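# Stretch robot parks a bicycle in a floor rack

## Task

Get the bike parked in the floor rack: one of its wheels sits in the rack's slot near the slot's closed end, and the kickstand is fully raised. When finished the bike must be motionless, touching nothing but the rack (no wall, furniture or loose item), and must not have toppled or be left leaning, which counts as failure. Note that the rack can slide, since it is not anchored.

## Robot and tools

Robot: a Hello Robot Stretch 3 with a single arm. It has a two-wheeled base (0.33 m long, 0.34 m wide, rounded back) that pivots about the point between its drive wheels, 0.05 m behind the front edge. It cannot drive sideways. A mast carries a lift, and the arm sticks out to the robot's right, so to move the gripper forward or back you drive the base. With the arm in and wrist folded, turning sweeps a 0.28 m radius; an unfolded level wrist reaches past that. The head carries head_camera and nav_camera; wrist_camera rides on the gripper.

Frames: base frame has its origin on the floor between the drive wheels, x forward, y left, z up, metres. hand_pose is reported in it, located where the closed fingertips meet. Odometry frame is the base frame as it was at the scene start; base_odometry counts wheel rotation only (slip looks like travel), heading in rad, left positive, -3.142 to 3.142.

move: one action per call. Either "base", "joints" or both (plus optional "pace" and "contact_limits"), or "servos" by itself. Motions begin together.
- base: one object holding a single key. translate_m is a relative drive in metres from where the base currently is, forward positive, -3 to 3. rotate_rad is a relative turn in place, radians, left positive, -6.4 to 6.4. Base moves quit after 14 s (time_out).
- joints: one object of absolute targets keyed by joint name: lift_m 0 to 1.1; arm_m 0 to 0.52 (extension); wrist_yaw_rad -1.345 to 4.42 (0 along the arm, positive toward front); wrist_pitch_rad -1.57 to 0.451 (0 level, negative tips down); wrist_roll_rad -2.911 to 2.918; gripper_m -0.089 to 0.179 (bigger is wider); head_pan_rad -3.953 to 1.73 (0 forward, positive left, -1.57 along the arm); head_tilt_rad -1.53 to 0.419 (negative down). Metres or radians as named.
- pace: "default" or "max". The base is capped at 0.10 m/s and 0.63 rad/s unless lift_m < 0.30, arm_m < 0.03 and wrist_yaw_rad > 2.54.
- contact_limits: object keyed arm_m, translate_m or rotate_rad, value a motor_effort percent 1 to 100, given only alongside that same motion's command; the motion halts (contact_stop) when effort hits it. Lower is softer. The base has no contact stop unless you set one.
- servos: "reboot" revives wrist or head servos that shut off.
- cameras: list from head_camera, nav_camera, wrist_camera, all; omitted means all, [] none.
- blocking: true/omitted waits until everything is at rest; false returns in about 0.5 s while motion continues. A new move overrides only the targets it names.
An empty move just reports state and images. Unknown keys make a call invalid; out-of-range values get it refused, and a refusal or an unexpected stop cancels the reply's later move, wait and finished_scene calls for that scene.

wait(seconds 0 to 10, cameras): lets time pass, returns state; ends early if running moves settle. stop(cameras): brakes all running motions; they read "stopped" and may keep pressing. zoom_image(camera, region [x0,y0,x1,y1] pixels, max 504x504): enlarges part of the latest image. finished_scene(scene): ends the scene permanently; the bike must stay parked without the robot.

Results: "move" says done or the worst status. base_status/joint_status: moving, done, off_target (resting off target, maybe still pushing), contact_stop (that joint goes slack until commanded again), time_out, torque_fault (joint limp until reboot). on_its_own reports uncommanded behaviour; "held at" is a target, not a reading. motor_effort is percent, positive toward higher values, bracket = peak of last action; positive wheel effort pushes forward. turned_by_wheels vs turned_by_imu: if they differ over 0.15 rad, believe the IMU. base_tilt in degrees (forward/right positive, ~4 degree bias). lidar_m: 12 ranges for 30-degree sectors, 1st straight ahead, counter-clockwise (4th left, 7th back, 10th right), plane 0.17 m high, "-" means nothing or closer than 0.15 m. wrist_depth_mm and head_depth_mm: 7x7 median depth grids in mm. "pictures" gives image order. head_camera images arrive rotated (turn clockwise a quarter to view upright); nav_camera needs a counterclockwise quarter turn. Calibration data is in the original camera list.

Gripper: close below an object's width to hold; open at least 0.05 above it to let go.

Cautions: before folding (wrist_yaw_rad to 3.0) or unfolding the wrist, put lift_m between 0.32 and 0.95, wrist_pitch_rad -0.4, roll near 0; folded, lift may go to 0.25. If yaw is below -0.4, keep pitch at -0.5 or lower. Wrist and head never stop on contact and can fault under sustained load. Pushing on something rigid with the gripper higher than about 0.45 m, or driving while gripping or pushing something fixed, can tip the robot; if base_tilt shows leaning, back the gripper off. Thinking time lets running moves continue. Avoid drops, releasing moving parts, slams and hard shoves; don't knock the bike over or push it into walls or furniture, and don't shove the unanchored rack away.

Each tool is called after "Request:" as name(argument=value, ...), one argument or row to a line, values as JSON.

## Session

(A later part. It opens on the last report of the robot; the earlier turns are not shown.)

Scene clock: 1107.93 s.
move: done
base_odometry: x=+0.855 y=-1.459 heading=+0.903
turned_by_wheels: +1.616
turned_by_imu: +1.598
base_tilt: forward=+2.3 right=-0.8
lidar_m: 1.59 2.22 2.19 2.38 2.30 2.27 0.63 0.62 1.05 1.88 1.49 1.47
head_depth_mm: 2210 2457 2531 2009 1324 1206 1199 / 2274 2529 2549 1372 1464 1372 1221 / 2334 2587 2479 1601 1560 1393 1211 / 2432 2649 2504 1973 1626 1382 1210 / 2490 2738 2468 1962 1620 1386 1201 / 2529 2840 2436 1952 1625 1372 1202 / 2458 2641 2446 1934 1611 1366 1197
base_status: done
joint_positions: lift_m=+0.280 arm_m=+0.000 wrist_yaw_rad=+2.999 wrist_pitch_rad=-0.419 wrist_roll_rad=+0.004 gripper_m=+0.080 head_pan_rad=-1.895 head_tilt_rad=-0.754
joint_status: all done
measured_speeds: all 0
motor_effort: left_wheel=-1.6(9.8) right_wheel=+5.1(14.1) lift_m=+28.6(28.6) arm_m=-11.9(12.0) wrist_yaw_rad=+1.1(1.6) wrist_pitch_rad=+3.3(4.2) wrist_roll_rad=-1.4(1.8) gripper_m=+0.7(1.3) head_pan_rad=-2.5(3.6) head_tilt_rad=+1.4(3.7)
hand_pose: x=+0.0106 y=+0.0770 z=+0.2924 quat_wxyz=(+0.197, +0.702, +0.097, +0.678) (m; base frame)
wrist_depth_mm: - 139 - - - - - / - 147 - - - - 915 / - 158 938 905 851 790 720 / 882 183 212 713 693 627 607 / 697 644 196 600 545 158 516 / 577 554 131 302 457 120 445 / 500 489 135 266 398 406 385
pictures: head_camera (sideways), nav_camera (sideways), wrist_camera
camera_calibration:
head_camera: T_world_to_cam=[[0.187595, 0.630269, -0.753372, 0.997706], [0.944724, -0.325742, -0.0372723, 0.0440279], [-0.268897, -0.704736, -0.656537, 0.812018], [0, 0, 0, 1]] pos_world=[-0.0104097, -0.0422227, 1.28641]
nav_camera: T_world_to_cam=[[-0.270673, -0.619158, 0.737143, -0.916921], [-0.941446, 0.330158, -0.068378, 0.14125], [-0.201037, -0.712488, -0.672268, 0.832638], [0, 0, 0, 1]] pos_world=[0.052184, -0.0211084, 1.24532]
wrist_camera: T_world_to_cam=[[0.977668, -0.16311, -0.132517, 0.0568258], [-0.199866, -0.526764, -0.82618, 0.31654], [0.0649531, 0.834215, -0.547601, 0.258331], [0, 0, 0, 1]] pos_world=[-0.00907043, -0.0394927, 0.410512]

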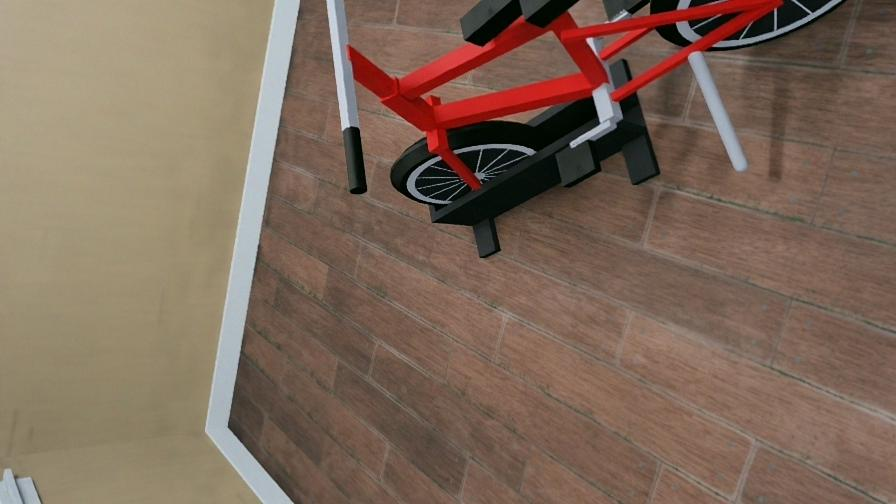

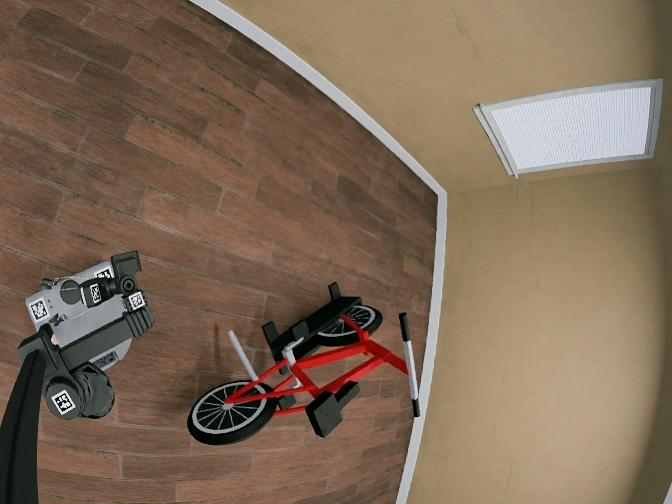

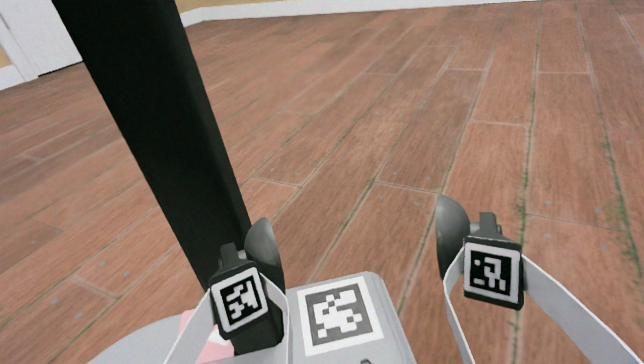

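Request:
zoom_image(
  camera="nav_camera",
  region=[170, 270, 430, 460],
)

Request:
move(
  joints={"head_pan_rad": -2.35, "head_tilt_rad": -0.8},
)

Scaled by 1.938 from the camera's 672x504 image, which has a finer 792x594 frame.

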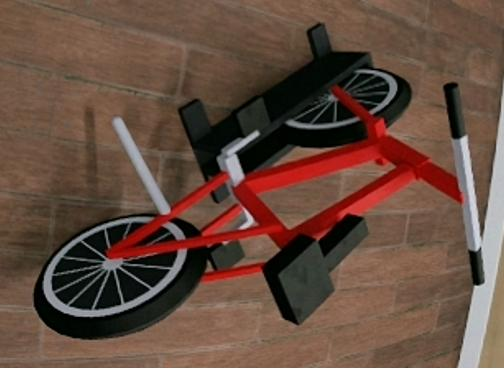

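Scene clock: 1118.40 s.
move: done
base_odometry: x=+0.855 y=-1.459 heading=+0.903
turned_by_wheels: +0.000
turned_by_imu: -0.001
base_tilt: forward=+2.3 right=-0.8
lidar_m: 1.59 2.22 2.20 2.37 2.30 2.27 0.63 0.62 1.05 1.88 1.49 1.47
head_depth_mm: 2468 2780 2375 1921 1607 1371 1205 / 2425 2745 2364 1907 1596 1158 1204 / 2410 2694 2360 1784 1195 1284 1204 / 2361 2675 2331 1164 1399 1354 1199 / 2315 2633 2184 1558 1492 1324 1188 / 2294 2583 2202 1475 1532 1350 1187 / 2242 2538 2281 1718 1565 1346 1177
base_status: not commanded
joint_positions: lift_m=+0.280 arm_m=+0.000 wrist_yaw_rad=+2.999 wrist_pitch_rad=-0.419 wrist_roll_rad=+0.004 gripper_m=+0.080 head_pan_rad=-2.344 head_tilt_rad=-0.790
joint_status: all done
measured_speeds: all 0
motor_effort: left_wheel=-1.6(2.0) right_wheel=+5.6(5.6) lift_m=+29.0(29.1) arm_m=-19.1(19.2) wrist_yaw_rad=+0.5(1.9) wrist_pitch_rad=+3.0(4.0) wrist_roll_rad=-1.4(1.8) gripper_m=-0.2(1.2) head_pan_rad=-2.6(3.9) head_tilt_rad=-4.5(8.1)
hand_pose: x=+0.0106 y=+0.0770 z=+0.2924 quat_wxyz=(+0.197, +0.702, +0.097, +0.678) (m; base frame)
wrist_depth_mm: - 139 - - - - - / - 147 - - - - 925 / - 159 895 888 842 793 716 / 862 182 210 729 667 631 597 / 705 643 196 582 541 158 521 / 578 567 131 299 451 120 447 / 493 487 135 268 398 414 386
pictures: head_camera (sideways), nav_camera (sideways), wrist_camera
camera_calibration:
head_camera: T_world_to_cam=[[0.461476, 0.505296, -0.729189, 0.964517], [0.710316, -0.702882, -0.0375343, 0.0457972], [-0.531499, -0.500633, -0.683283, 0.848408], [0, 0, 0, 1]] pos_world=[-0.0267035, -0.0304354, 1.28474]
nav_camera: T_world_to_cam=[[-0.53106, -0.458767, 0.712396, -0.883081], [-0.702786, 0.708158, -0.0678588, 0.139115], [-0.473357, -0.536699, -0.698489, 0.868404], [0, 0, 0, 1]] pos_world=[0.0398642, -0.0375719, 1.24511]
wrist_camera: T_world_to_cam=[[0.977668, -0.16311, -0.132517, 0.0568285], [-0.199867, -0.526764, -0.82618, 0.316549], [0.064953, 0.834215, -0.547601, 0.258319], [0, 0, 0, 1]] pos_world=[-0.00907042, -0.0394778, 0.410513]

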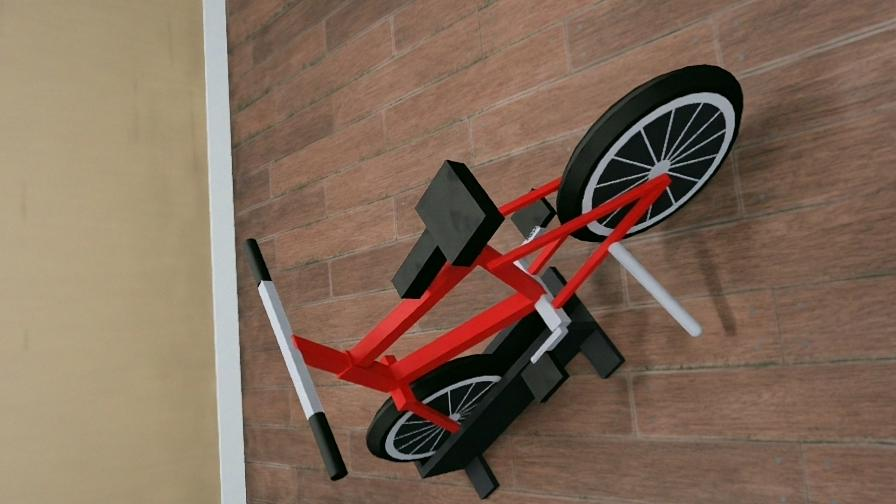

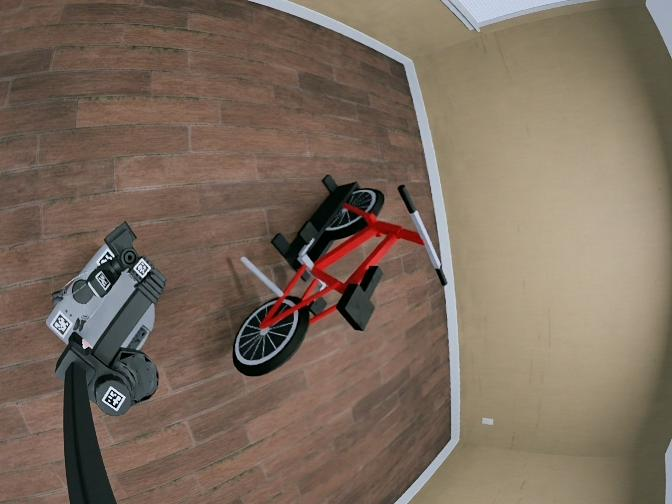

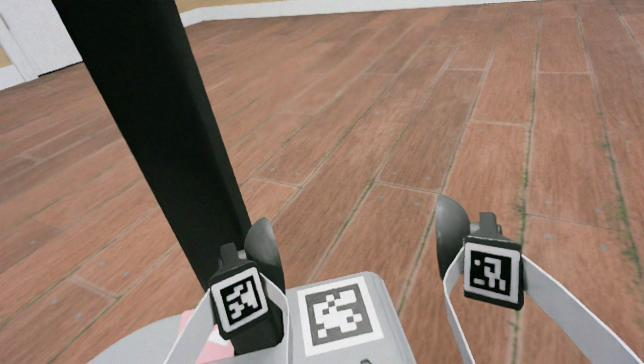

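Request:
move(
  base={"translate_m": -0.383},
  contact_limits={"translate_m": 40},
  joints={"head_pan_rad": -1.95, "head_tilt_rad": -0.85},
)

Scene clock: 1137.90 s.
move: done
base_odometry: x=+0.618 y=-1.760 heading=+0.903
turned_by_wheels: +0.000
turned_by_imu: -0.003
base_tilt: forward=+2.3 right=-0.8
lidar_m: 1.92 2.45 2.42 2.48 1.99 1.97 2.12 0.28 0.31 0.51 1.80 1.78
head_depth_mm: 2076 2315 2198 1838 1554 1340 1187 / 2121 2392 2202 1817 1541 1336 1183 / 2139 2444 2145 1791 1467 1315 898 / 2167 2461 2108 1798 905 1045 1138 / 2261 2490 2087 1237 1368 1299 1167 / 2274 2534 2137 1650 1446 1326 1167 / 2329 2598 2116 1770 1507 1311 1160
base_status: done
joint_positions: lift_m=+0.280 arm_m=+0.000 wrist_yaw_rad=+2.999 wrist_pitch_rad=-0.419 wrist_roll_rad=+0.004 gripper_m=+0.080 head_pan_rad=-1.956 head_tilt_rad=-0.839
joint_status: all done
measured_speeds: all 0
motor_effort: left_wheel=-2.6(7.7) right_wheel=-0.6(4.4) lift_m=+24.7(28.9) arm_m=-18.6(19.1) wrist_yaw_rad=+0.5(2.0) wrist_pitch_rad=+2.7(4.1) wrist_roll_rad=-1.6(1.8) gripper_m=-0.1(1.2) head_pan_rad=+2.7(4.5) head_tilt_rad=-4.9(8.1)
contact_limits: translate_m 40 (maximum 100)
hand_pose: x=+0.0106 y=+0.0770 z=+0.2924 quat_wxyz=(+0.197, +0.702, +0.097, +0.678) (m; base frame)
wrist_depth_mm: - 138 - - - - - / - 147 - - - - 928 / - 160 911 900 825 779 702 / 874 183 212 720 674 628 613 / 696 656 195 595 534 158 514 / 583 560 131 300 453 121 450 / 495 480 134 267 396 408 389
pictures: head_camera (sideways), nav_camera (sideways), wrist_camera
camera_calibration:
head_camera: T_world_to_cam=[[0.24872, 0.675224, -0.694414, 0.920496], [0.924454, -0.379414, -0.0378147, 0.0448535], [-0.289004, -0.632548, -0.718582, 0.892839], [0, 0, 0, 1]] pos_world=[-0.0123772, -0.0397592, 1.28248]
nav_camera: T_world_to_cam=[[-0.33043, -0.657758, 0.676883, -0.838026], [-0.917531, 0.39198, -0.0670014, 0.139304], [-0.221253, -0.6432, -0.733035, 0.911795], [0, 0, 0, 1]] pos_world=[0.0526448, -0.0193558, 1.24496]
wrist_camera: T_world_to_cam=[[0.977668, -0.16311, -0.132517, 0.0568287], [-0.199866, -0.526764, -0.82618, 0.316551], [0.0649532, 0.834215, -0.547601, 0.258321], [0, 0, 0, 1]] pos_world=[-0.0090704, -0.0394778, 0.410516]

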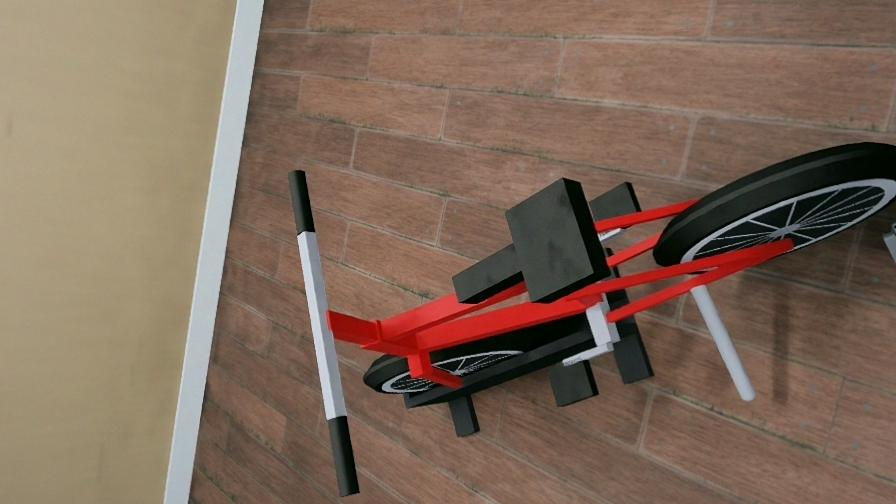

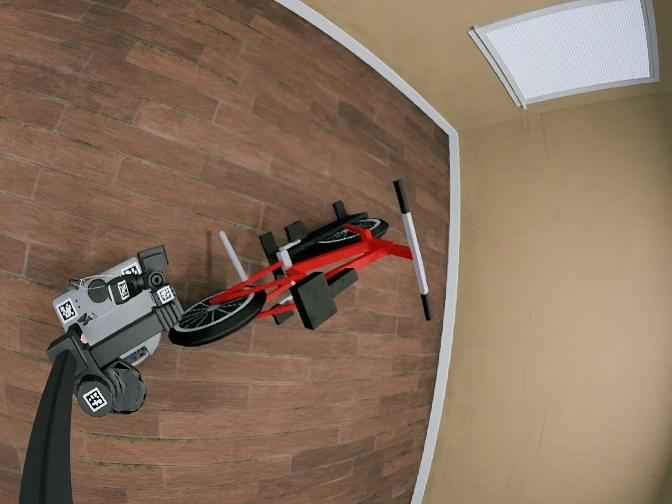

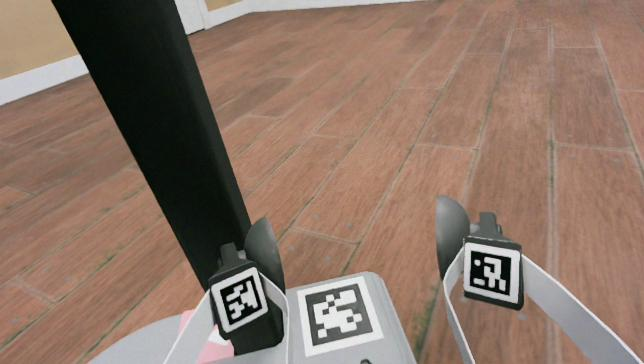

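Request:
move(
  joints={"lift_m": 0.6},
  pace="max",
  cameras=[],
)

Request:
move(
  joints={"wrist_yaw_rad": 0.0, "wrist_pitch_rad": -0.76, "gripper_m": 0.11},
  cameras=[],
)

Request:
move(
  joints={"wrist_yaw_rad": -0.65, "wrist_pitch_rad": -0.76, "wrist_roll_rad": -2.26, "head_pan_rad": -1.75, "head_tilt_rad": -0.95},
)

Scene clock: 1178.13 s.
move: done
base_odometry: x=+0.618 y=-1.760 heading=+0.903
turned_by_wheels: +0.000
turned_by_imu: -0.001
base_tilt: forward=+2.3 right=-0.8
lidar_m: 1.92 2.46 2.43 2.48 1.99 1.96 2.13 0.28 0.31 0.51 1.80 1.78
head_depth_mm: 2073 2311 2206 1820 1546 1342 1186 / 2114 2390 2195 1810 1545 1348 1183 / 2129 2436 2129 1805 1469 1308 417 / 2195 2469 2133 1793 908 1049 417 / 2234 2506 2096 1236 1376 1294 425 / 2289 2524 2140 1644 1448 1326 486 / 2334 2587 2130 1768 1509 1310 1163
base_status: not commanded
joint_positions: lift_m=+0.600 arm_m=+0.000 wrist_yaw_rad=+2.999 wrist_pitch_rad=-0.419 wrist_roll_rad=+0.004 gripper_m=+0.080 head_pan_rad=-1.956 head_tilt_rad=-0.839
joint_status: all done
measured_speeds: all 0
motor_effort: left_wheel=-2.5(2.9) right_wheel=-0.6(1.1) lift_m=+28.0(30.6) arm_m=-18.3(19.0) wrist_yaw_rad=+0.7(2.1) wrist_pitch_rad=+3.3(4.1) wrist_roll_rad=-1.6(1.8) gripper_m=-0.3(1.6) head_pan_rad=+2.4(3.5) head_tilt_rad=-5.2(5.9)
contact_limits: translate_m 40 (maximum 100)
hand_pose: x=+0.0106 y=+0.0770 z=+0.6124 quat_wxyz=(+0.196, +0.702, +0.097, +0.678) (m; base frame)
wrist_depth_mm: - 139 - - - - - / - 148 - - - - - / - 159 - - - - - / - 180 212 - - - - / - - 196 - 948 158 931 / - 995 131 886 850 120 802 / 883 849 132 782 754 744 691
pictures: none
No camera images: "cameras" was empty.

Scene clock: 1180.63 s.
move: done
base_odometry: x=+0.618 y=-1.760 heading=+0.903
turned_by_wheels: +0.000
turned_by_imu: -0.001
base_tilt: forward=+2.4 right=-0.8
lidar_m: 1.92 2.46 2.42 2.48 1.99 1.97 2.13 0.28 0.31 0.52 1.80 1.78
head_depth_mm: 2045 2322 2227 1828 1546 1343 1189 / 2114 2394 2197 1823 1540 1333 1180 / 2145 2438 2102 1800 1466 1306 417 / 2174 2471 2106 1799 910 1039 417 / 2247 2504 2077 1238 1371 1297 426 / 2290 2538 2149 1653 1459 1319 529 / 2350 2579 2109 1764 1512 1311 1142
base_status: not commanded
joint_positions: lift_m=+0.600 arm_m=+0.000 wrist_yaw_rad=+0.002 wrist_pitch_rad=-0.767 wrist_roll_rad=+0.003 gripper_m=+0.110 head_pan_rad=-1.956 head_tilt_rad=-0.839
joint_status: all done
measured_speeds: all 0
motor_effort: left_wheel=-2.8(3.0) right_wheel=-0.5(1.0) lift_m=+27.3(28.1) arm_m=-18.1(18.8) wrist_yaw_rad=-2.0(4.4) wrist_pitch_rad=+1.3(2.9) wrist_roll_rad=-1.3(1.7) gripper_m=+0.2(79.8) head_pan_rad=+2.0(3.2) head_tilt_rad=-5.1(6.0)
contact_limits: translate_m 40 (maximum 100)
hand_pose: x=-0.0213 y=-0.3128 z=+0.5436 quat_wxyz=(+0.655, +0.265, -0.656, -0.265) (m; base frame)
wrist_depth_mm: - - - - 777 593 245 / - - - - 759 517 895 / - - 978 922 676 612 807 / 936 948 871 843 792 446 744 / 867 819 794 764 713 141 345 / 783 768 140 693 688 122 113 / 717 653 646 643 612 454 287
pictures: none
No camera images: "cameras" was empty.

Scene clock: 1182.43 s.
move: done
base_odometry: x=+0.618 y=-1.760 heading=+0.903
turned_by_wheels: +0.000
turned_by_imu: +0.000
base_tilt: forward=+2.3 right=-0.8
lidar_m: 1.92 2.45 2.43 2.49 1.99 1.96 2.13 0.28 0.31 0.51 1.80 1.78
head_depth_mm: 2137 2326 1936 1654 1459 1295 1157 / 2235 2338 1946 1657 1398 1247 415 / 2327 2291 1881 954 1054 927 423 / 2451 2280 1403 1410 1389 646 443 / 2577 2266 1892 1629 1429 1255 480 / 2616 2265 1884 1628 1419 1262 1138 / 2534 2249 1879 1608 1419 1264 1135
base_status: not commanded
joint_positions: lift_m=+0.600 arm_m=+0.000 wrist_yaw_rad=-0.648 wrist_pitch_rad=-0.767 wrist_roll_rad=-2.256 gripper_m=+0.110 head_pan_rad=-1.756 head_tilt_rad=-0.938
joint_status: all done
measured_speeds: all 0
motor_effort: left_wheel=-2.8(2.9) right_wheel=-0.2(0.8) lift_m=+27.1(27.5) arm_m=-17.9(18.6) wrist_yaw_rad=-0.9(4.0) wrist_pitch_rad=+1.2(2.5) wrist_roll_rad=-1.4(4.6) gripper_m=+0.4(1.1) head_pan_rad=+2.6(4.2) head_tilt_rad=-5.9(8.6)
contact_limits: translate_m 40 (maximum 100)
hand_pose: x=-0.1226 y=-0.2788 z=+0.5436 quat_wxyz=(+0.868, +0.434, +0.183, -0.159) (m; base frame)
wrist_depth_mm: 471 525 595 691 746 991 - / 493 556 607 722 637 732 - / 424 450 456 451 579 - 615 / 525 368 379 422 - 438 500 / 602 352 348 - - 141 - / 643 732 139 - - 122 - / 701 122 - - - - -
pictures: head_camera (sideways), nav_camera (sideways), wrist_camera
camera_calibration:
head_camera: T_world_to_cam=[[0.121621, 0.774931, -0.620234, 0.824613], [0.982071, -0.184621, -0.038096, 0.0448634], [-0.14403, -0.60448, -0.783491, 0.976364], [0, 0, 0, 1]] pos_world=[-0.00372337, -0.0405427, 1.27813]
nav_camera: T_world_to_cam=[[-0.204842, -0.772271, 0.601363, -0.740391], [-0.975897, 0.208387, -0.0648085, 0.136797], [-0.0752662, -0.600143, -0.796344, 0.993227], [0, 0, 0, 1]] pos_world=[0.0565931, -0.0042107, 1.24506]
wrist_camera: T_world_to_cam=[[0.0523269, -0.808403, 0.5863, -0.521831], [-0.813355, 0.30614, 0.494704, -0.250975], [-0.57941, -0.502756, -0.641499, 0.300623], [0, 0, 0, 1]] pos_world=[-0.00264199, -0.193876, 0.622956]

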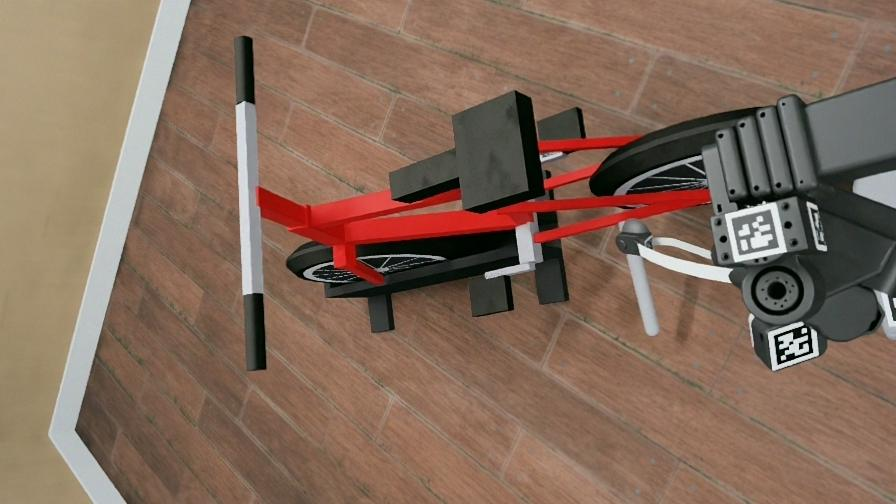

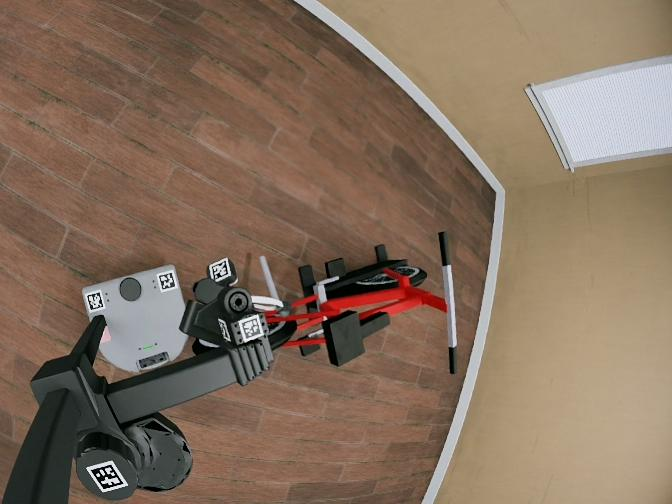

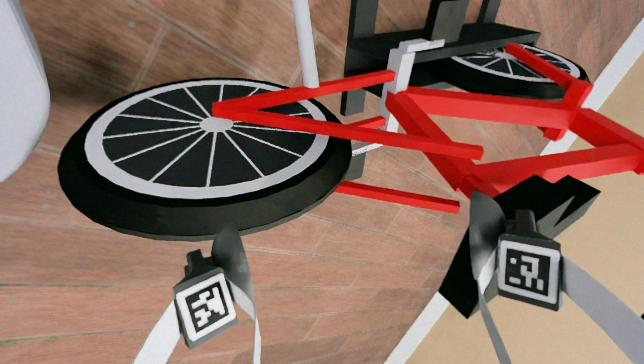

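Request:
move(
  joints={"lift_m": 0.38, "arm_m": 0.15},
  cameras=["wrist_camera"],
)

Request:
move(
  joints={"lift_m": 0.27, "arm_m": 0.188},
)

Scene clock: 1195.00 s.
move: done
base_odometry: x=+0.618 y=-1.760 heading=+0.903
turned_by_wheels: +0.000
turned_by_imu: -0.001
base_tilt: forward=+2.3 right=-0.8
lidar_m: 1.93 2.45 2.42 2.48 1.99 1.97 2.12 0.28 0.31 0.52 1.80 1.78
head_depth_mm: 2154 2301 1942 1673 1452 1288 1157 / 2226 2348 1927 1648 1397 1244 1106 / 2336 2298 1870 954 1049 990 615 / 2426 2310 1401 1414 1390 703 1126 / 2544 2273 1905 1626 1425 738 1141 / 2634 2236 1883 1619 1416 1267 1139 / 2520 2250 1870 1619 1416 1257 1137
base_status: not commanded
joint_positions: lift_m=+0.380 arm_m=+0.150 wrist_yaw_rad=-0.649 wrist_pitch_rad=-0.767 wrist_roll_rad=-2.257 gripper_m=+0.110 head_pan_rad=-1.756 head_tilt_rad=-0.938
joint_status: all done
measured_speeds: all 0
motor_effort: left_wheel=-2.6(2.9) right_wheel=-0.4(0.9) lift_m=+23.1(25.2) arm_m=+18.4(20.7) wrist_yaw_rad=-1.0(2.0) wrist_pitch_rad=+1.4(1.7) wrist_roll_rad=-1.2(1.6) gripper_m=+1.1(1.5) head_pan_rad=+3.0(3.1) head_tilt_rad=-5.9(6.3)
contact_limits: translate_m 40 (maximum 100)
hand_pose: x=-0.1227 y=-0.4287 z=+0.3236 quat_wxyz=(+0.868, +0.434, +0.184, -0.159) (m; base frame)
wrist_depth_mm: 305 340 386 453 563 690 953 / 322 365 428 495 538 406 685 / 347 391 454 552 494 541 512 / 350 352 368 334 417 412 424 / 291 303 289 317 454 142 - / 258 245 137 271 - 122 - / 226 222 132 233 222 220 254
pictures: wrist_camera
camera_calibration:
wrist_camera: T_world_to_cam=[[0.0524921, -0.808692, 0.585886, -0.513988], [-0.813053, 0.306037, 0.495264, -0.0965151], [-0.579819, -0.502353, -0.641445, 0.084166], [0, 0, 0, 1]] pos_world=[-0.00269052, -0.34384, 0.402927]

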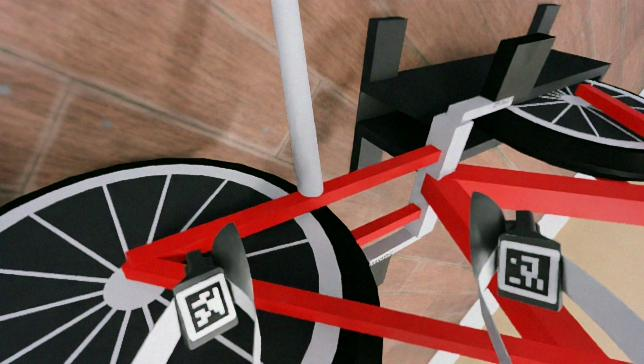

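Scene clock: 1196.83 s.
move: done
base_odometry: x=+0.618 y=-1.760 heading=+0.903
turned_by_wheels: +0.000
turned_by_imu: +0.000
base_tilt: forward=+2.3 right=-0.7
lidar_m: 1.92 2.45 2.43 2.49 1.99 1.96 2.12 0.28 0.31 0.51 1.80 1.77
head_depth_mm: 2146 2319 1959 1659 1450 1281 1158 / 2229 2329 1936 1650 1395 1244 1109 / 2320 2293 1870 953 1055 1047 967 / 2446 2301 1401 1408 1391 818 981 / 2551 2291 1895 1632 1424 854 1142 / 2615 2251 1885 1616 1417 1267 1140 / 2502 2235 1879 1616 1413 1259 1131
base_status: not commanded
joint_positions: lift_m=+0.270 arm_m=+0.188 wrist_yaw_rad=-0.649 wrist_pitch_rad=-0.767 wrist_roll_rad=-2.257 gripper_m=+0.110 head_pan_rad=-1.756 head_tilt_rad=-0.938
joint_status: all done
measured_speeds: all 0
motor_effort: left_wheel=-2.5(2.9) right_wheel=-0.3(0.8) lift_m=+23.0(24.2) arm_m=+17.9(20.2) wrist_yaw_rad=-0.4(1.7) wrist_pitch_rad=+1.1(1.6) wrist_roll_rad=-1.2(1.3) gripper_m=-0.1(1.2) head_pan_rad=+2.9(3.1) head_tilt_rad=-5.9(6.4)
contact_limits: translate_m 40 (maximum 100)
hand_pose: x=-0.1227 y=-0.4667 z=+0.2136 quat_wxyz=(+0.868, +0.434, +0.184, -0.159) (m; base frame)
wrist_depth_mm: 223 246 283 298 398 510 678 / 235 264 305 335 436 546 570 / 253 284 336 356 458 425 321 / 270 310 366 399 497 301 426 / 283 299 356 286 630 140 403 / 249 253 139 251 252 123 114 / 221 122 132 220 318 - 253
pictures: head_camera (sideways), nav_camera (sideways), wrist_camera
camera_calibration:
head_camera: T_world_to_cam=[[0.121542, 0.775098, -0.62004, 0.824361], [0.982098, -0.184476, -0.0380963, 0.0448636], [-0.143911, -0.60431, -0.783644, 0.976562], [0, 0, 0, 1]] pos_world=[-0.00371668, -0.0405383, 1.27812]
nav_camera: T_world_to_cam=[[-0.204762, -0.772445, 0.601166, -0.740135], [-0.975923, 0.208267, -0.0648022, 0.136789], [-0.075147, -0.599961, -0.796492, 0.99342], [0, 0, 0, 1]] pos_world=[0.0565962, -0.00418992, 1.24506]
wrist_camera: T_world_to_cam=[[0.0524929, -0.808692, 0.585885, -0.480271], [-0.813052, 0.306036, 0.495265, -0.0304071], [-0.579819, -0.502353, -0.641445, -0.00548248], [0, 0, 0, 1]] pos_world=[-0.00269059, -0.38184, 0.292927]

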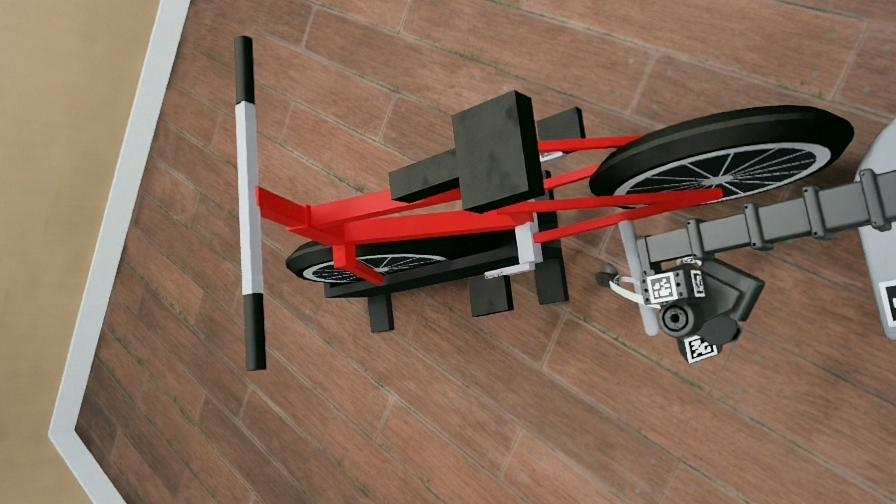

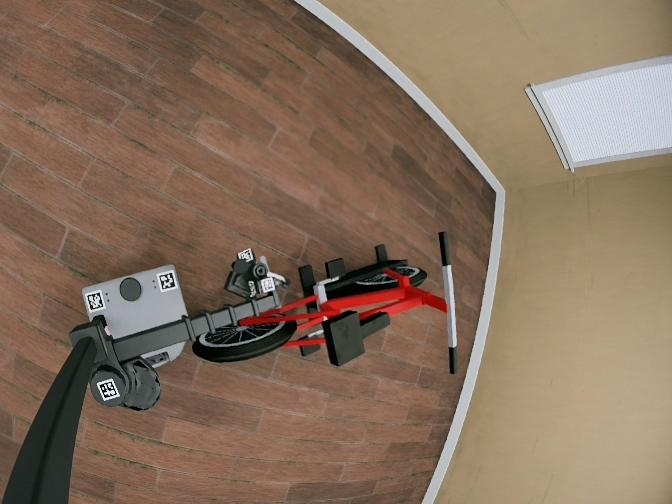

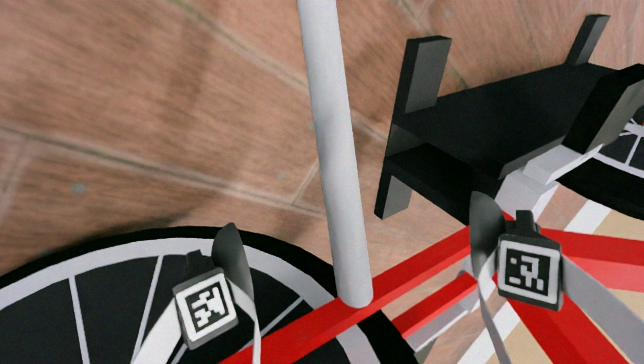

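Request:
move(
  joints={"lift_m": 0.233, "arm_m": 0.216, "wrist_roll_rad": -2.22},
  cameras=["wrist_camera"],
)

Request:
move(
  joints={"lift_m": 0.19, "arm_m": 0.242},
  cameras=["wrist_camera"],
)

Scene clock: 1205.70 s.
move: done
base_odometry: x=+0.618 y=-1.760 heading=+0.903
turned_by_wheels: +0.000
turned_by_imu: -0.001
base_tilt: forward=+2.3 right=-0.8
lidar_m: 1.92 2.45 2.42 2.47 1.99 1.96 2.13 0.28 0.31 0.90 1.80 1.78
head_depth_mm: 2124 2299 1945 1660 1458 1289 1157 / 2235 2339 1932 1667 1396 1245 1111 / 2343 2287 1882 952 1049 1045 967 / 2432 2288 1402 1397 1383 869 975 / 2558 2288 1898 1639 1424 910 1146 / 2606 2256 1893 1635 1421 1265 1139 / 2524 2252 1882 1606 1407 1263 1140
base_status: not commanded
joint_positions: lift_m=+0.233 arm_m=+0.216 wrist_yaw_rad=-0.649 wrist_pitch_rad=-0.767 wrist_roll_rad=-2.227 gripper_m=+0.110 head_pan_rad=-1.756 head_tilt_rad=-0.938
joint_status: all done
measured_speeds: all 0
motor_effort: left_wheel=-2.7(3.0) right_wheel=-0.4(1.0) lift_m=+23.5(24.5) arm_m=+18.4(20.2) wrist_yaw_rad=-1.1(2.0) wrist_pitch_rad=+0.8(1.6) wrist_roll_rad=+2.2(4.9) gripper_m=+0.5(1.2) head_pan_rad=+2.4(3.2) head_tilt_rad=-5.2(6.2)
contact_limits: translate_m 40 (maximum 100)
hand_pose: x=-0.1227 y=-0.4947 z=+0.1766 quat_wxyz=(+0.870, +0.431, +0.171, -0.166) (m; base frame)
wrist_depth_mm: 195 215 249 299 358 452 625 / 206 231 269 174 387 499 583 / 218 248 291 306 408 416 406 / 234 266 320 184 449 339 271 / 250 289 328 182 542 141 - / 261 257 139 186 656 123 114 / 225 217 132 225 208 307 243
pictures: wrist_camera
camera_calibration:
wrist_camera: T_world_to_cam=[[0.0256998, -0.801816, 0.597018, -0.48309], [-0.814784, 0.329217, 0.477224, 0.0109276], [-0.579194, -0.498706, -0.644846, -0.0408059], [0, 0, 0, 1]] pos_world=[-0.00231562, -0.411297, 0.256885]

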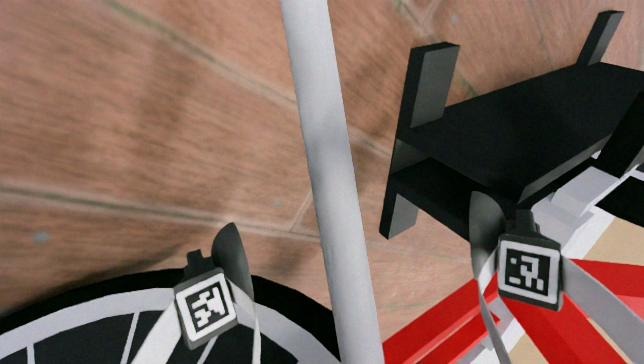

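Scene clock: 1206.90 s.
move: done
base_odometry: x=+0.618 y=-1.760 heading=+0.903
turned_by_wheels: +0.000
turned_by_imu: +0.000
base_tilt: forward=+2.3 right=-0.7
lidar_m: 1.92 2.45 2.42 2.49 1.99 1.97 2.13 0.28 0.31 0.51 1.80 1.78
head_depth_mm: 2156 2324 1955 1653 1450 1291 1158 / 2240 2327 1928 1658 1398 1244 1110 / 2350 2290 1883 950 1054 1051 992 / 2415 2300 1406 1413 1397 912 979 / 2563 2298 1900 1634 1430 1055 1141 / 2631 2269 1876 1611 1419 1263 1136 / 2560 2246 1880 1619 1412 1261 1132
base_status: not commanded
joint_positions: lift_m=+0.190 arm_m=+0.242 wrist_yaw_rad=-0.649 wrist_pitch_rad=-0.767 wrist_roll_rad=-2.227 gripper_m=+0.110 head_pan_rad=-1.756 head_tilt_rad=-0.938
joint_status: all done
measured_speeds: all 0
motor_effort: left_wheel=-2.7(2.9) right_wheel=-0.3(0.8) lift_m=+23.5(24.1) arm_m=+18.0(20.2) wrist_yaw_rad=-1.1(1.4) wrist_pitch_rad=+0.9(1.7) wrist_roll_rad=+2.2(2.4) gripper_m=-0.1(1.7) head_pan_rad=+2.8(3.1) head_tilt_rad=-5.2(6.2)
contact_limits: translate_m 40 (maximum 100)
hand_pose: x=-0.1227 y=-0.5207 z=+0.1336 quat_wxyz=(+0.870, +0.431, +0.170, -0.166) (m; base frame)
wrist_depth_mm: 163 180 204 132 303 385 525 / 172 192 221 130 322 452 552 / 181 205 240 132 365 421 420 / 195 219 261 132 401 327 346 / 207 236 278 134 444 140 288 / 225 249 140 137 596 122 114 / 233 214 131 142 758 - 207
pictures: wrist_camera
camera_calibration:
wrist_camera: T_world_to_cam=[[0.0254447, -0.801747, 0.597122, -0.478276], [-0.814797, 0.329437, 0.477051, 0.0401439], [-0.579188, -0.498671, -0.644878, -0.0814779], [0, 0, 0, 1]] pos_world=[-0.0023123, -0.437312, 0.213895]

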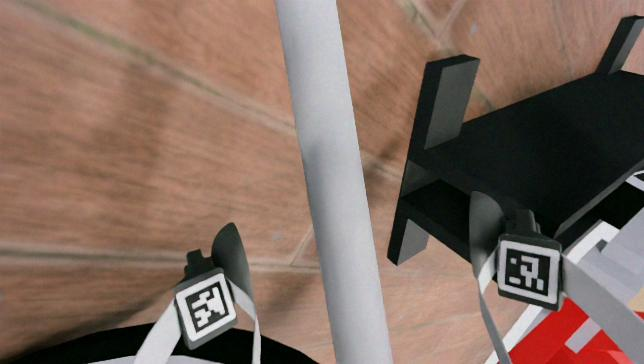

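Request:
move(
  joints={"lift_m": 0.16, "arm_m": 0.26, "wrist_roll_rad": -2.18},
  cameras=["wrist_camera"],
)

Scene clock: 1213.67 s.
move: done
base_odometry: x=+0.618 y=-1.760 heading=+0.903
turned_by_wheels: +0.000
turned_by_imu: -0.001
base_tilt: forward=+2.3 right=-0.8
lidar_m: 1.92 2.45 2.43 2.48 1.99 1.97 2.13 0.28 0.31 0.51 1.80 1.78
head_depth_mm: 2126 2306 1951 1659 1458 1286 1166 / 2230 2334 1932 1657 1395 1244 1107 / 2312 2324 1871 953 1057 1048 1030 / 2425 2312 1406 1406 1388 964 978 / 2554 2260 1892 1632 1426 1076 1134 / 2615 2299 1872 1622 1421 1260 1136 / 2545 2277 1875 1605 1404 1256 1134
base_status: not commanded
joint_positions: lift_m=+0.160 arm_m=+0.260 wrist_yaw_rad=-0.649 wrist_pitch_rad=-0.767 wrist_roll_rad=-2.187 gripper_m=+0.110 head_pan_rad=-1.756 head_tilt_rad=-0.938
joint_status: all done
measured_speeds: all 0
motor_effort: left_wheel=-2.6(2.9) right_wheel=-0.7(0.9) lift_m=+22.9(24.9) arm_m=+18.4(20.0) wrist_yaw_rad=-0.9(2.1) wrist_pitch_rad=+0.9(1.5) wrist_roll_rad=+2.4(5.3) gripper_m=+0.4(1.1) head_pan_rad=+2.6(3.2) head_tilt_rad=-5.2(6.5)
contact_limits: translate_m 40 (maximum 100)
hand_pose: x=-0.1227 y=-0.5387 z=+0.1036 quat_wxyz=(+0.873, +0.428, +0.153, -0.174) (m; base frame)
wrist_depth_mm: 141 156 173 100 260 337 484 / 149 165 185 102 286 395 509 / 158 175 204 103 310 397 399 / 168 187 225 102 345 314 318 / 176 203 237 103 397 141 281 / 188 212 140 104 499 123 114 / 203 212 132 108 605 - 92
pictures: wrist_camera
camera_calibration:
wrist_camera: T_world_to_cam=[[-0.0100409, -0.791575, 0.610989, -0.475109], [-0.815865, 0.359767, 0.452694, 0.0791087], [-0.578155, -0.493939, -0.649431, -0.10665], [0, 0, 0, 1]] pos_world=[-0.00188888, -0.457224, 0.185213]

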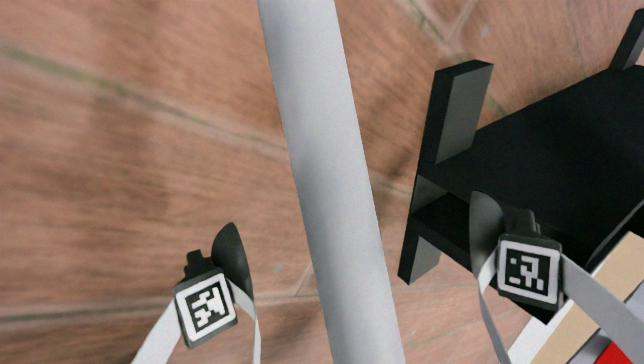

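Request:
move(
  joints={"wrist_roll_rad": -2.32},
  cameras=["wrist_camera","head_camera"],
)

Scene clock: 1231.47 s.
move: done
base_odometry: x=+0.618 y=-1.760 heading=+0.903
turned_by_wheels: +0.000
turned_by_imu: -0.001
base_tilt: forward=+2.3 right=-0.8
lidar_m: 1.91 2.45 2.42 2.49 1.99 1.96 2.12 0.28 0.31 0.52 1.80 1.78
head_depth_mm: 2140 2326 1936 1661 1452 1289 1158 / 2213 2328 1917 1653 1394 1238 1107 / 2330 2304 1883 950 1053 1045 1030 / 2432 2298 1404 1414 1393 966 971 / 2542 2246 1897 1630 1431 1083 1144 / 2596 2241 1881 1609 1411 1263 1137 / 2532 2223 1880 1617 1405 1262 1135
base_status: not commanded
joint_positions: lift_m=+0.160 arm_m=+0.260 wrist_yaw_rad=-0.649 wrist_pitch_rad=-0.767 wrist_roll_rad=-2.316 gripper_m=+0.110 head_pan_rad=-1.756 head_tilt_rad=-0.938
joint_status: all done
measured_speeds: all 0
motor_effort: left_wheel=-2.8(2.9) right_wheel=-0.3(0.8) lift_m=+22.8(23.1) arm_m=+13.8(14.9) wrist_yaw_rad=-0.7(1.3) wrist_pitch_rad=+1.2(1.7) wrist_roll_rad=-1.4(2.8) gripper_m=+0.4(1.2) head_pan_rad=+3.3(3.3) head_tilt_rad=-5.2(6.0)
contact_limits: translate_m 40 (maximum 100)
hand_pose: x=-0.1227 y=-0.5387 z=+0.1036 quat_wxyz=(+0.862, +0.438, +0.209, -0.146) (m; base frame)
wrist_depth_mm: 139 153 175 100 248 305 408 / 149 164 188 100 275 358 489 / 159 177 207 101 310 422 489 / 170 192 228 102 349 353 377 / 182 210 243 103 390 141 302 / 200 224 139 107 540 122 114 / 218 225 311 108 698 - 92
pictures: head_camera (sideways), wrist_camera
camera_calibration:
head_camera: T_world_to_cam=[[0.121542, 0.775099, -0.62004, 0.824361], [0.982098, -0.184476, -0.0380963, 0.0448636], [-0.143911, -0.60431, -0.783645, 0.976562], [0, 0, 0, 1]] pos_world=[-0.00371667, -0.0405383, 1.27812]
wrist_camera: T_world_to_cam=[[0.105213, -0.820204, 0.562312, -0.471332], [-0.80732, 0.259718, 0.529887, 0.0182828], [-0.580659, -0.509717, -0.634842, -0.116966], [0, 0, 0, 1]] pos_world=[-0.0035673, -0.450957, 0.181093]

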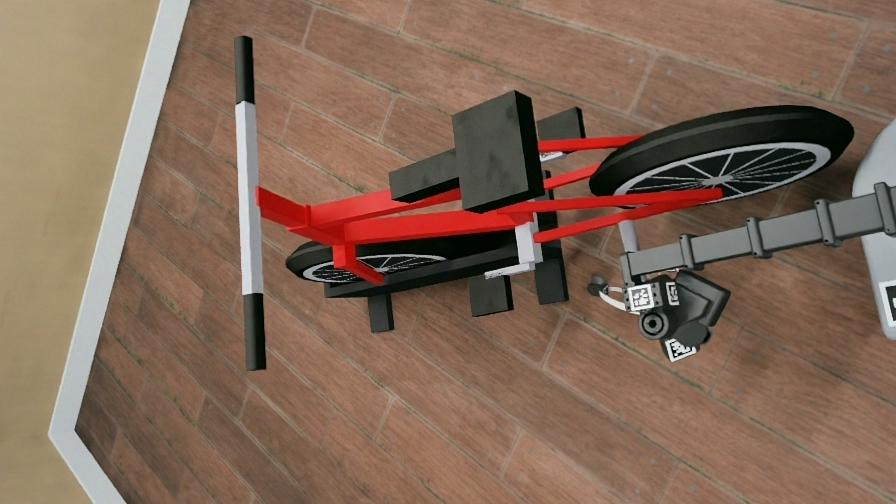

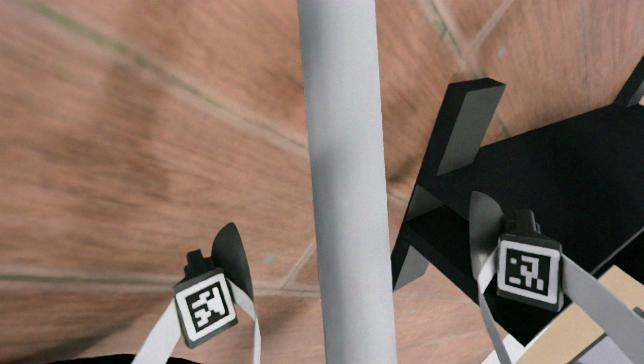

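Request:
move(
  joints={"gripper_m": -0.03},
  cameras=["wrist_camera"],
)

Request:
move(
  joints={"gripper_m": -0.089},
  cameras=["wrist_camera"],
)

Scene clock: 1236.13 s.
move: done
base_odometry: x=+0.618 y=-1.760 heading=+0.903
turned_by_wheels: +0.000
turned_by_imu: -0.001
base_tilt: forward=+2.3 right=-0.8
lidar_m: 1.92 2.45 2.43 2.49 1.99 1.97 2.12 0.28 0.31 0.51 1.80 1.77
head_depth_mm: 2158 2293 1954 1655 1452 1290 1153 / 2225 2331 1943 1650 1388 1247 1107 / 2324 2339 1879 954 1049 1046 1036 / 2434 2287 1403 1407 1395 963 972 / 2554 2273 1910 1625 1423 1081 1140 / 2625 2251 1890 1631 1421 1267 1136 / 2537 2241 1877 1616 1424 1260 1134
base_status: not commanded
joint_positions: lift_m=+0.160 arm_m=+0.260 wrist_yaw_rad=-0.655 wrist_pitch_rad=-0.772 wrist_roll_rad=-2.316 gripper_m=-0.029 head_pan_rad=-1.756 head_tilt_rad=-0.938
joint_status: all done
measured_speeds: all 0
motor_effort: left_wheel=-2.8(3.0) right_wheel=+1.3(1.8) lift_m=+30.1(30.1) arm_m=+7.8(10.5) wrist_yaw_rad=+5.0(5.4) wrist_pitch_rad=+2.0(2.9) wrist_roll_rad=-1.5(1.7) gripper_m=-30.0(98.7) head_pan_rad=+2.6(3.2) head_tilt_rad=-5.3(6.2)
contact_limits: translate_m 40 (maximum 100)
hand_pose: x=-0.1228 y=-0.5373 z=+0.1027 quat_wxyz=(+0.861, +0.441, +0.207, -0.148) (m; base frame)
wrist_depth_mm: 139 153 174 102 244 307 398 / 148 163 189 100 275 350 489 / 159 176 205 100 302 419 472 / 171 192 227 103 343 347 368 / 183 210 247 104 144 304 298 / 199 234 253 130 126 323 360 / 219 246 339 107 654 943 198
pictures: wrist_camera
camera_calibration:
wrist_camera: T_world_to_cam=[[0.0984452, -0.823192, 0.559164, -0.47174], [-0.807613, 0.262212, 0.52821, 0.0197853], [-0.581437, -0.503588, -0.639007, -0.11326], [0, 0, 0, 1]] pos_world=[-0.00343424, -0.450557, 0.180955]

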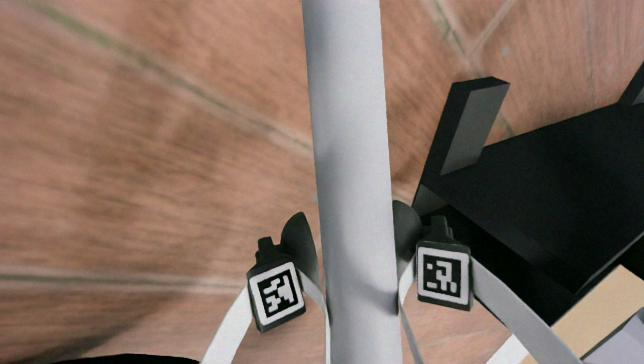

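Scene clock: 1237.43 s.
move: done
base_odometry: x=+0.618 y=-1.760 heading=+0.903
turned_by_wheels: +0.000
turned_by_imu: +0.000
base_tilt: forward=+2.3 right=-0.8
lidar_m: 1.92 2.45 2.43 2.49 1.99 1.97 2.13 0.28 0.31 0.51 1.80 1.78
head_depth_mm: 2147 2289 1943 1662 1455 1292 1166 / 2224 2313 1936 1657 1394 1246 1105 / 2297 2328 1868 955 1058 1048 1032 / 2456 2285 1397 1411 1381 969 975 / 2564 2267 1888 1632 1420 1084 1143 / 2646 2269 1879 1620 1423 1269 1138 / 2529 2246 1880 1616 1416 1256 1130
base_status: not commanded
joint_positions: lift_m=+0.160 arm_m=+0.260 wrist_yaw_rad=-0.656 wrist_pitch_rad=-0.772 wrist_roll_rad=-2.307 gripper_m=-0.087 head_pan_rad=-1.756 head_tilt_rad=-0.938
joint_status: all done
measured_speeds: all 0
motor_effort: left_wheel=-2.6(2.9) right_wheel=+1.1(1.6) lift_m=+30.3(30.5) arm_m=+6.1(8.1) wrist_yaw_rad=+5.0(6.4) wrist_pitch_rad=+2.6(2.6) wrist_roll_rad=-4.1(4.4) gripper_m=-53.7(99.0) head_pan_rad=+3.1(3.2) head_tilt_rad=-6.2(6.2)
contact_limits: translate_m 40 (maximum 100)
hand_pose: x=-0.1229 y=-0.5372 z=+0.1027 quat_wxyz=(+0.862, +0.440, +0.203, -0.150) (m; base frame)
wrist_depth_mm: 139 152 175 101 246 307 404 / 149 163 188 100 276 356 478 / 159 176 205 100 303 412 466 / 170 192 229 103 340 343 362 / 182 209 247 108 144 306 295 / 198 232 252 129 126 326 354 / 217 247 335 108 657 916 196
pictures: wrist_camera
camera_calibration:
wrist_camera: T_world_to_cam=[[0.0904097, -0.821789, 0.562574, -0.47225], [-0.808329, 0.269421, 0.523465, 0.023946], [-0.581747, -0.502071, -0.639918, -0.112408], [0, 0, 0, 1]] pos_world=[-0.00334091, -0.450978, 0.181209]

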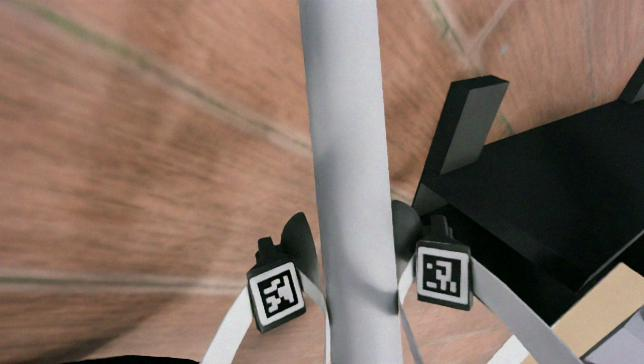

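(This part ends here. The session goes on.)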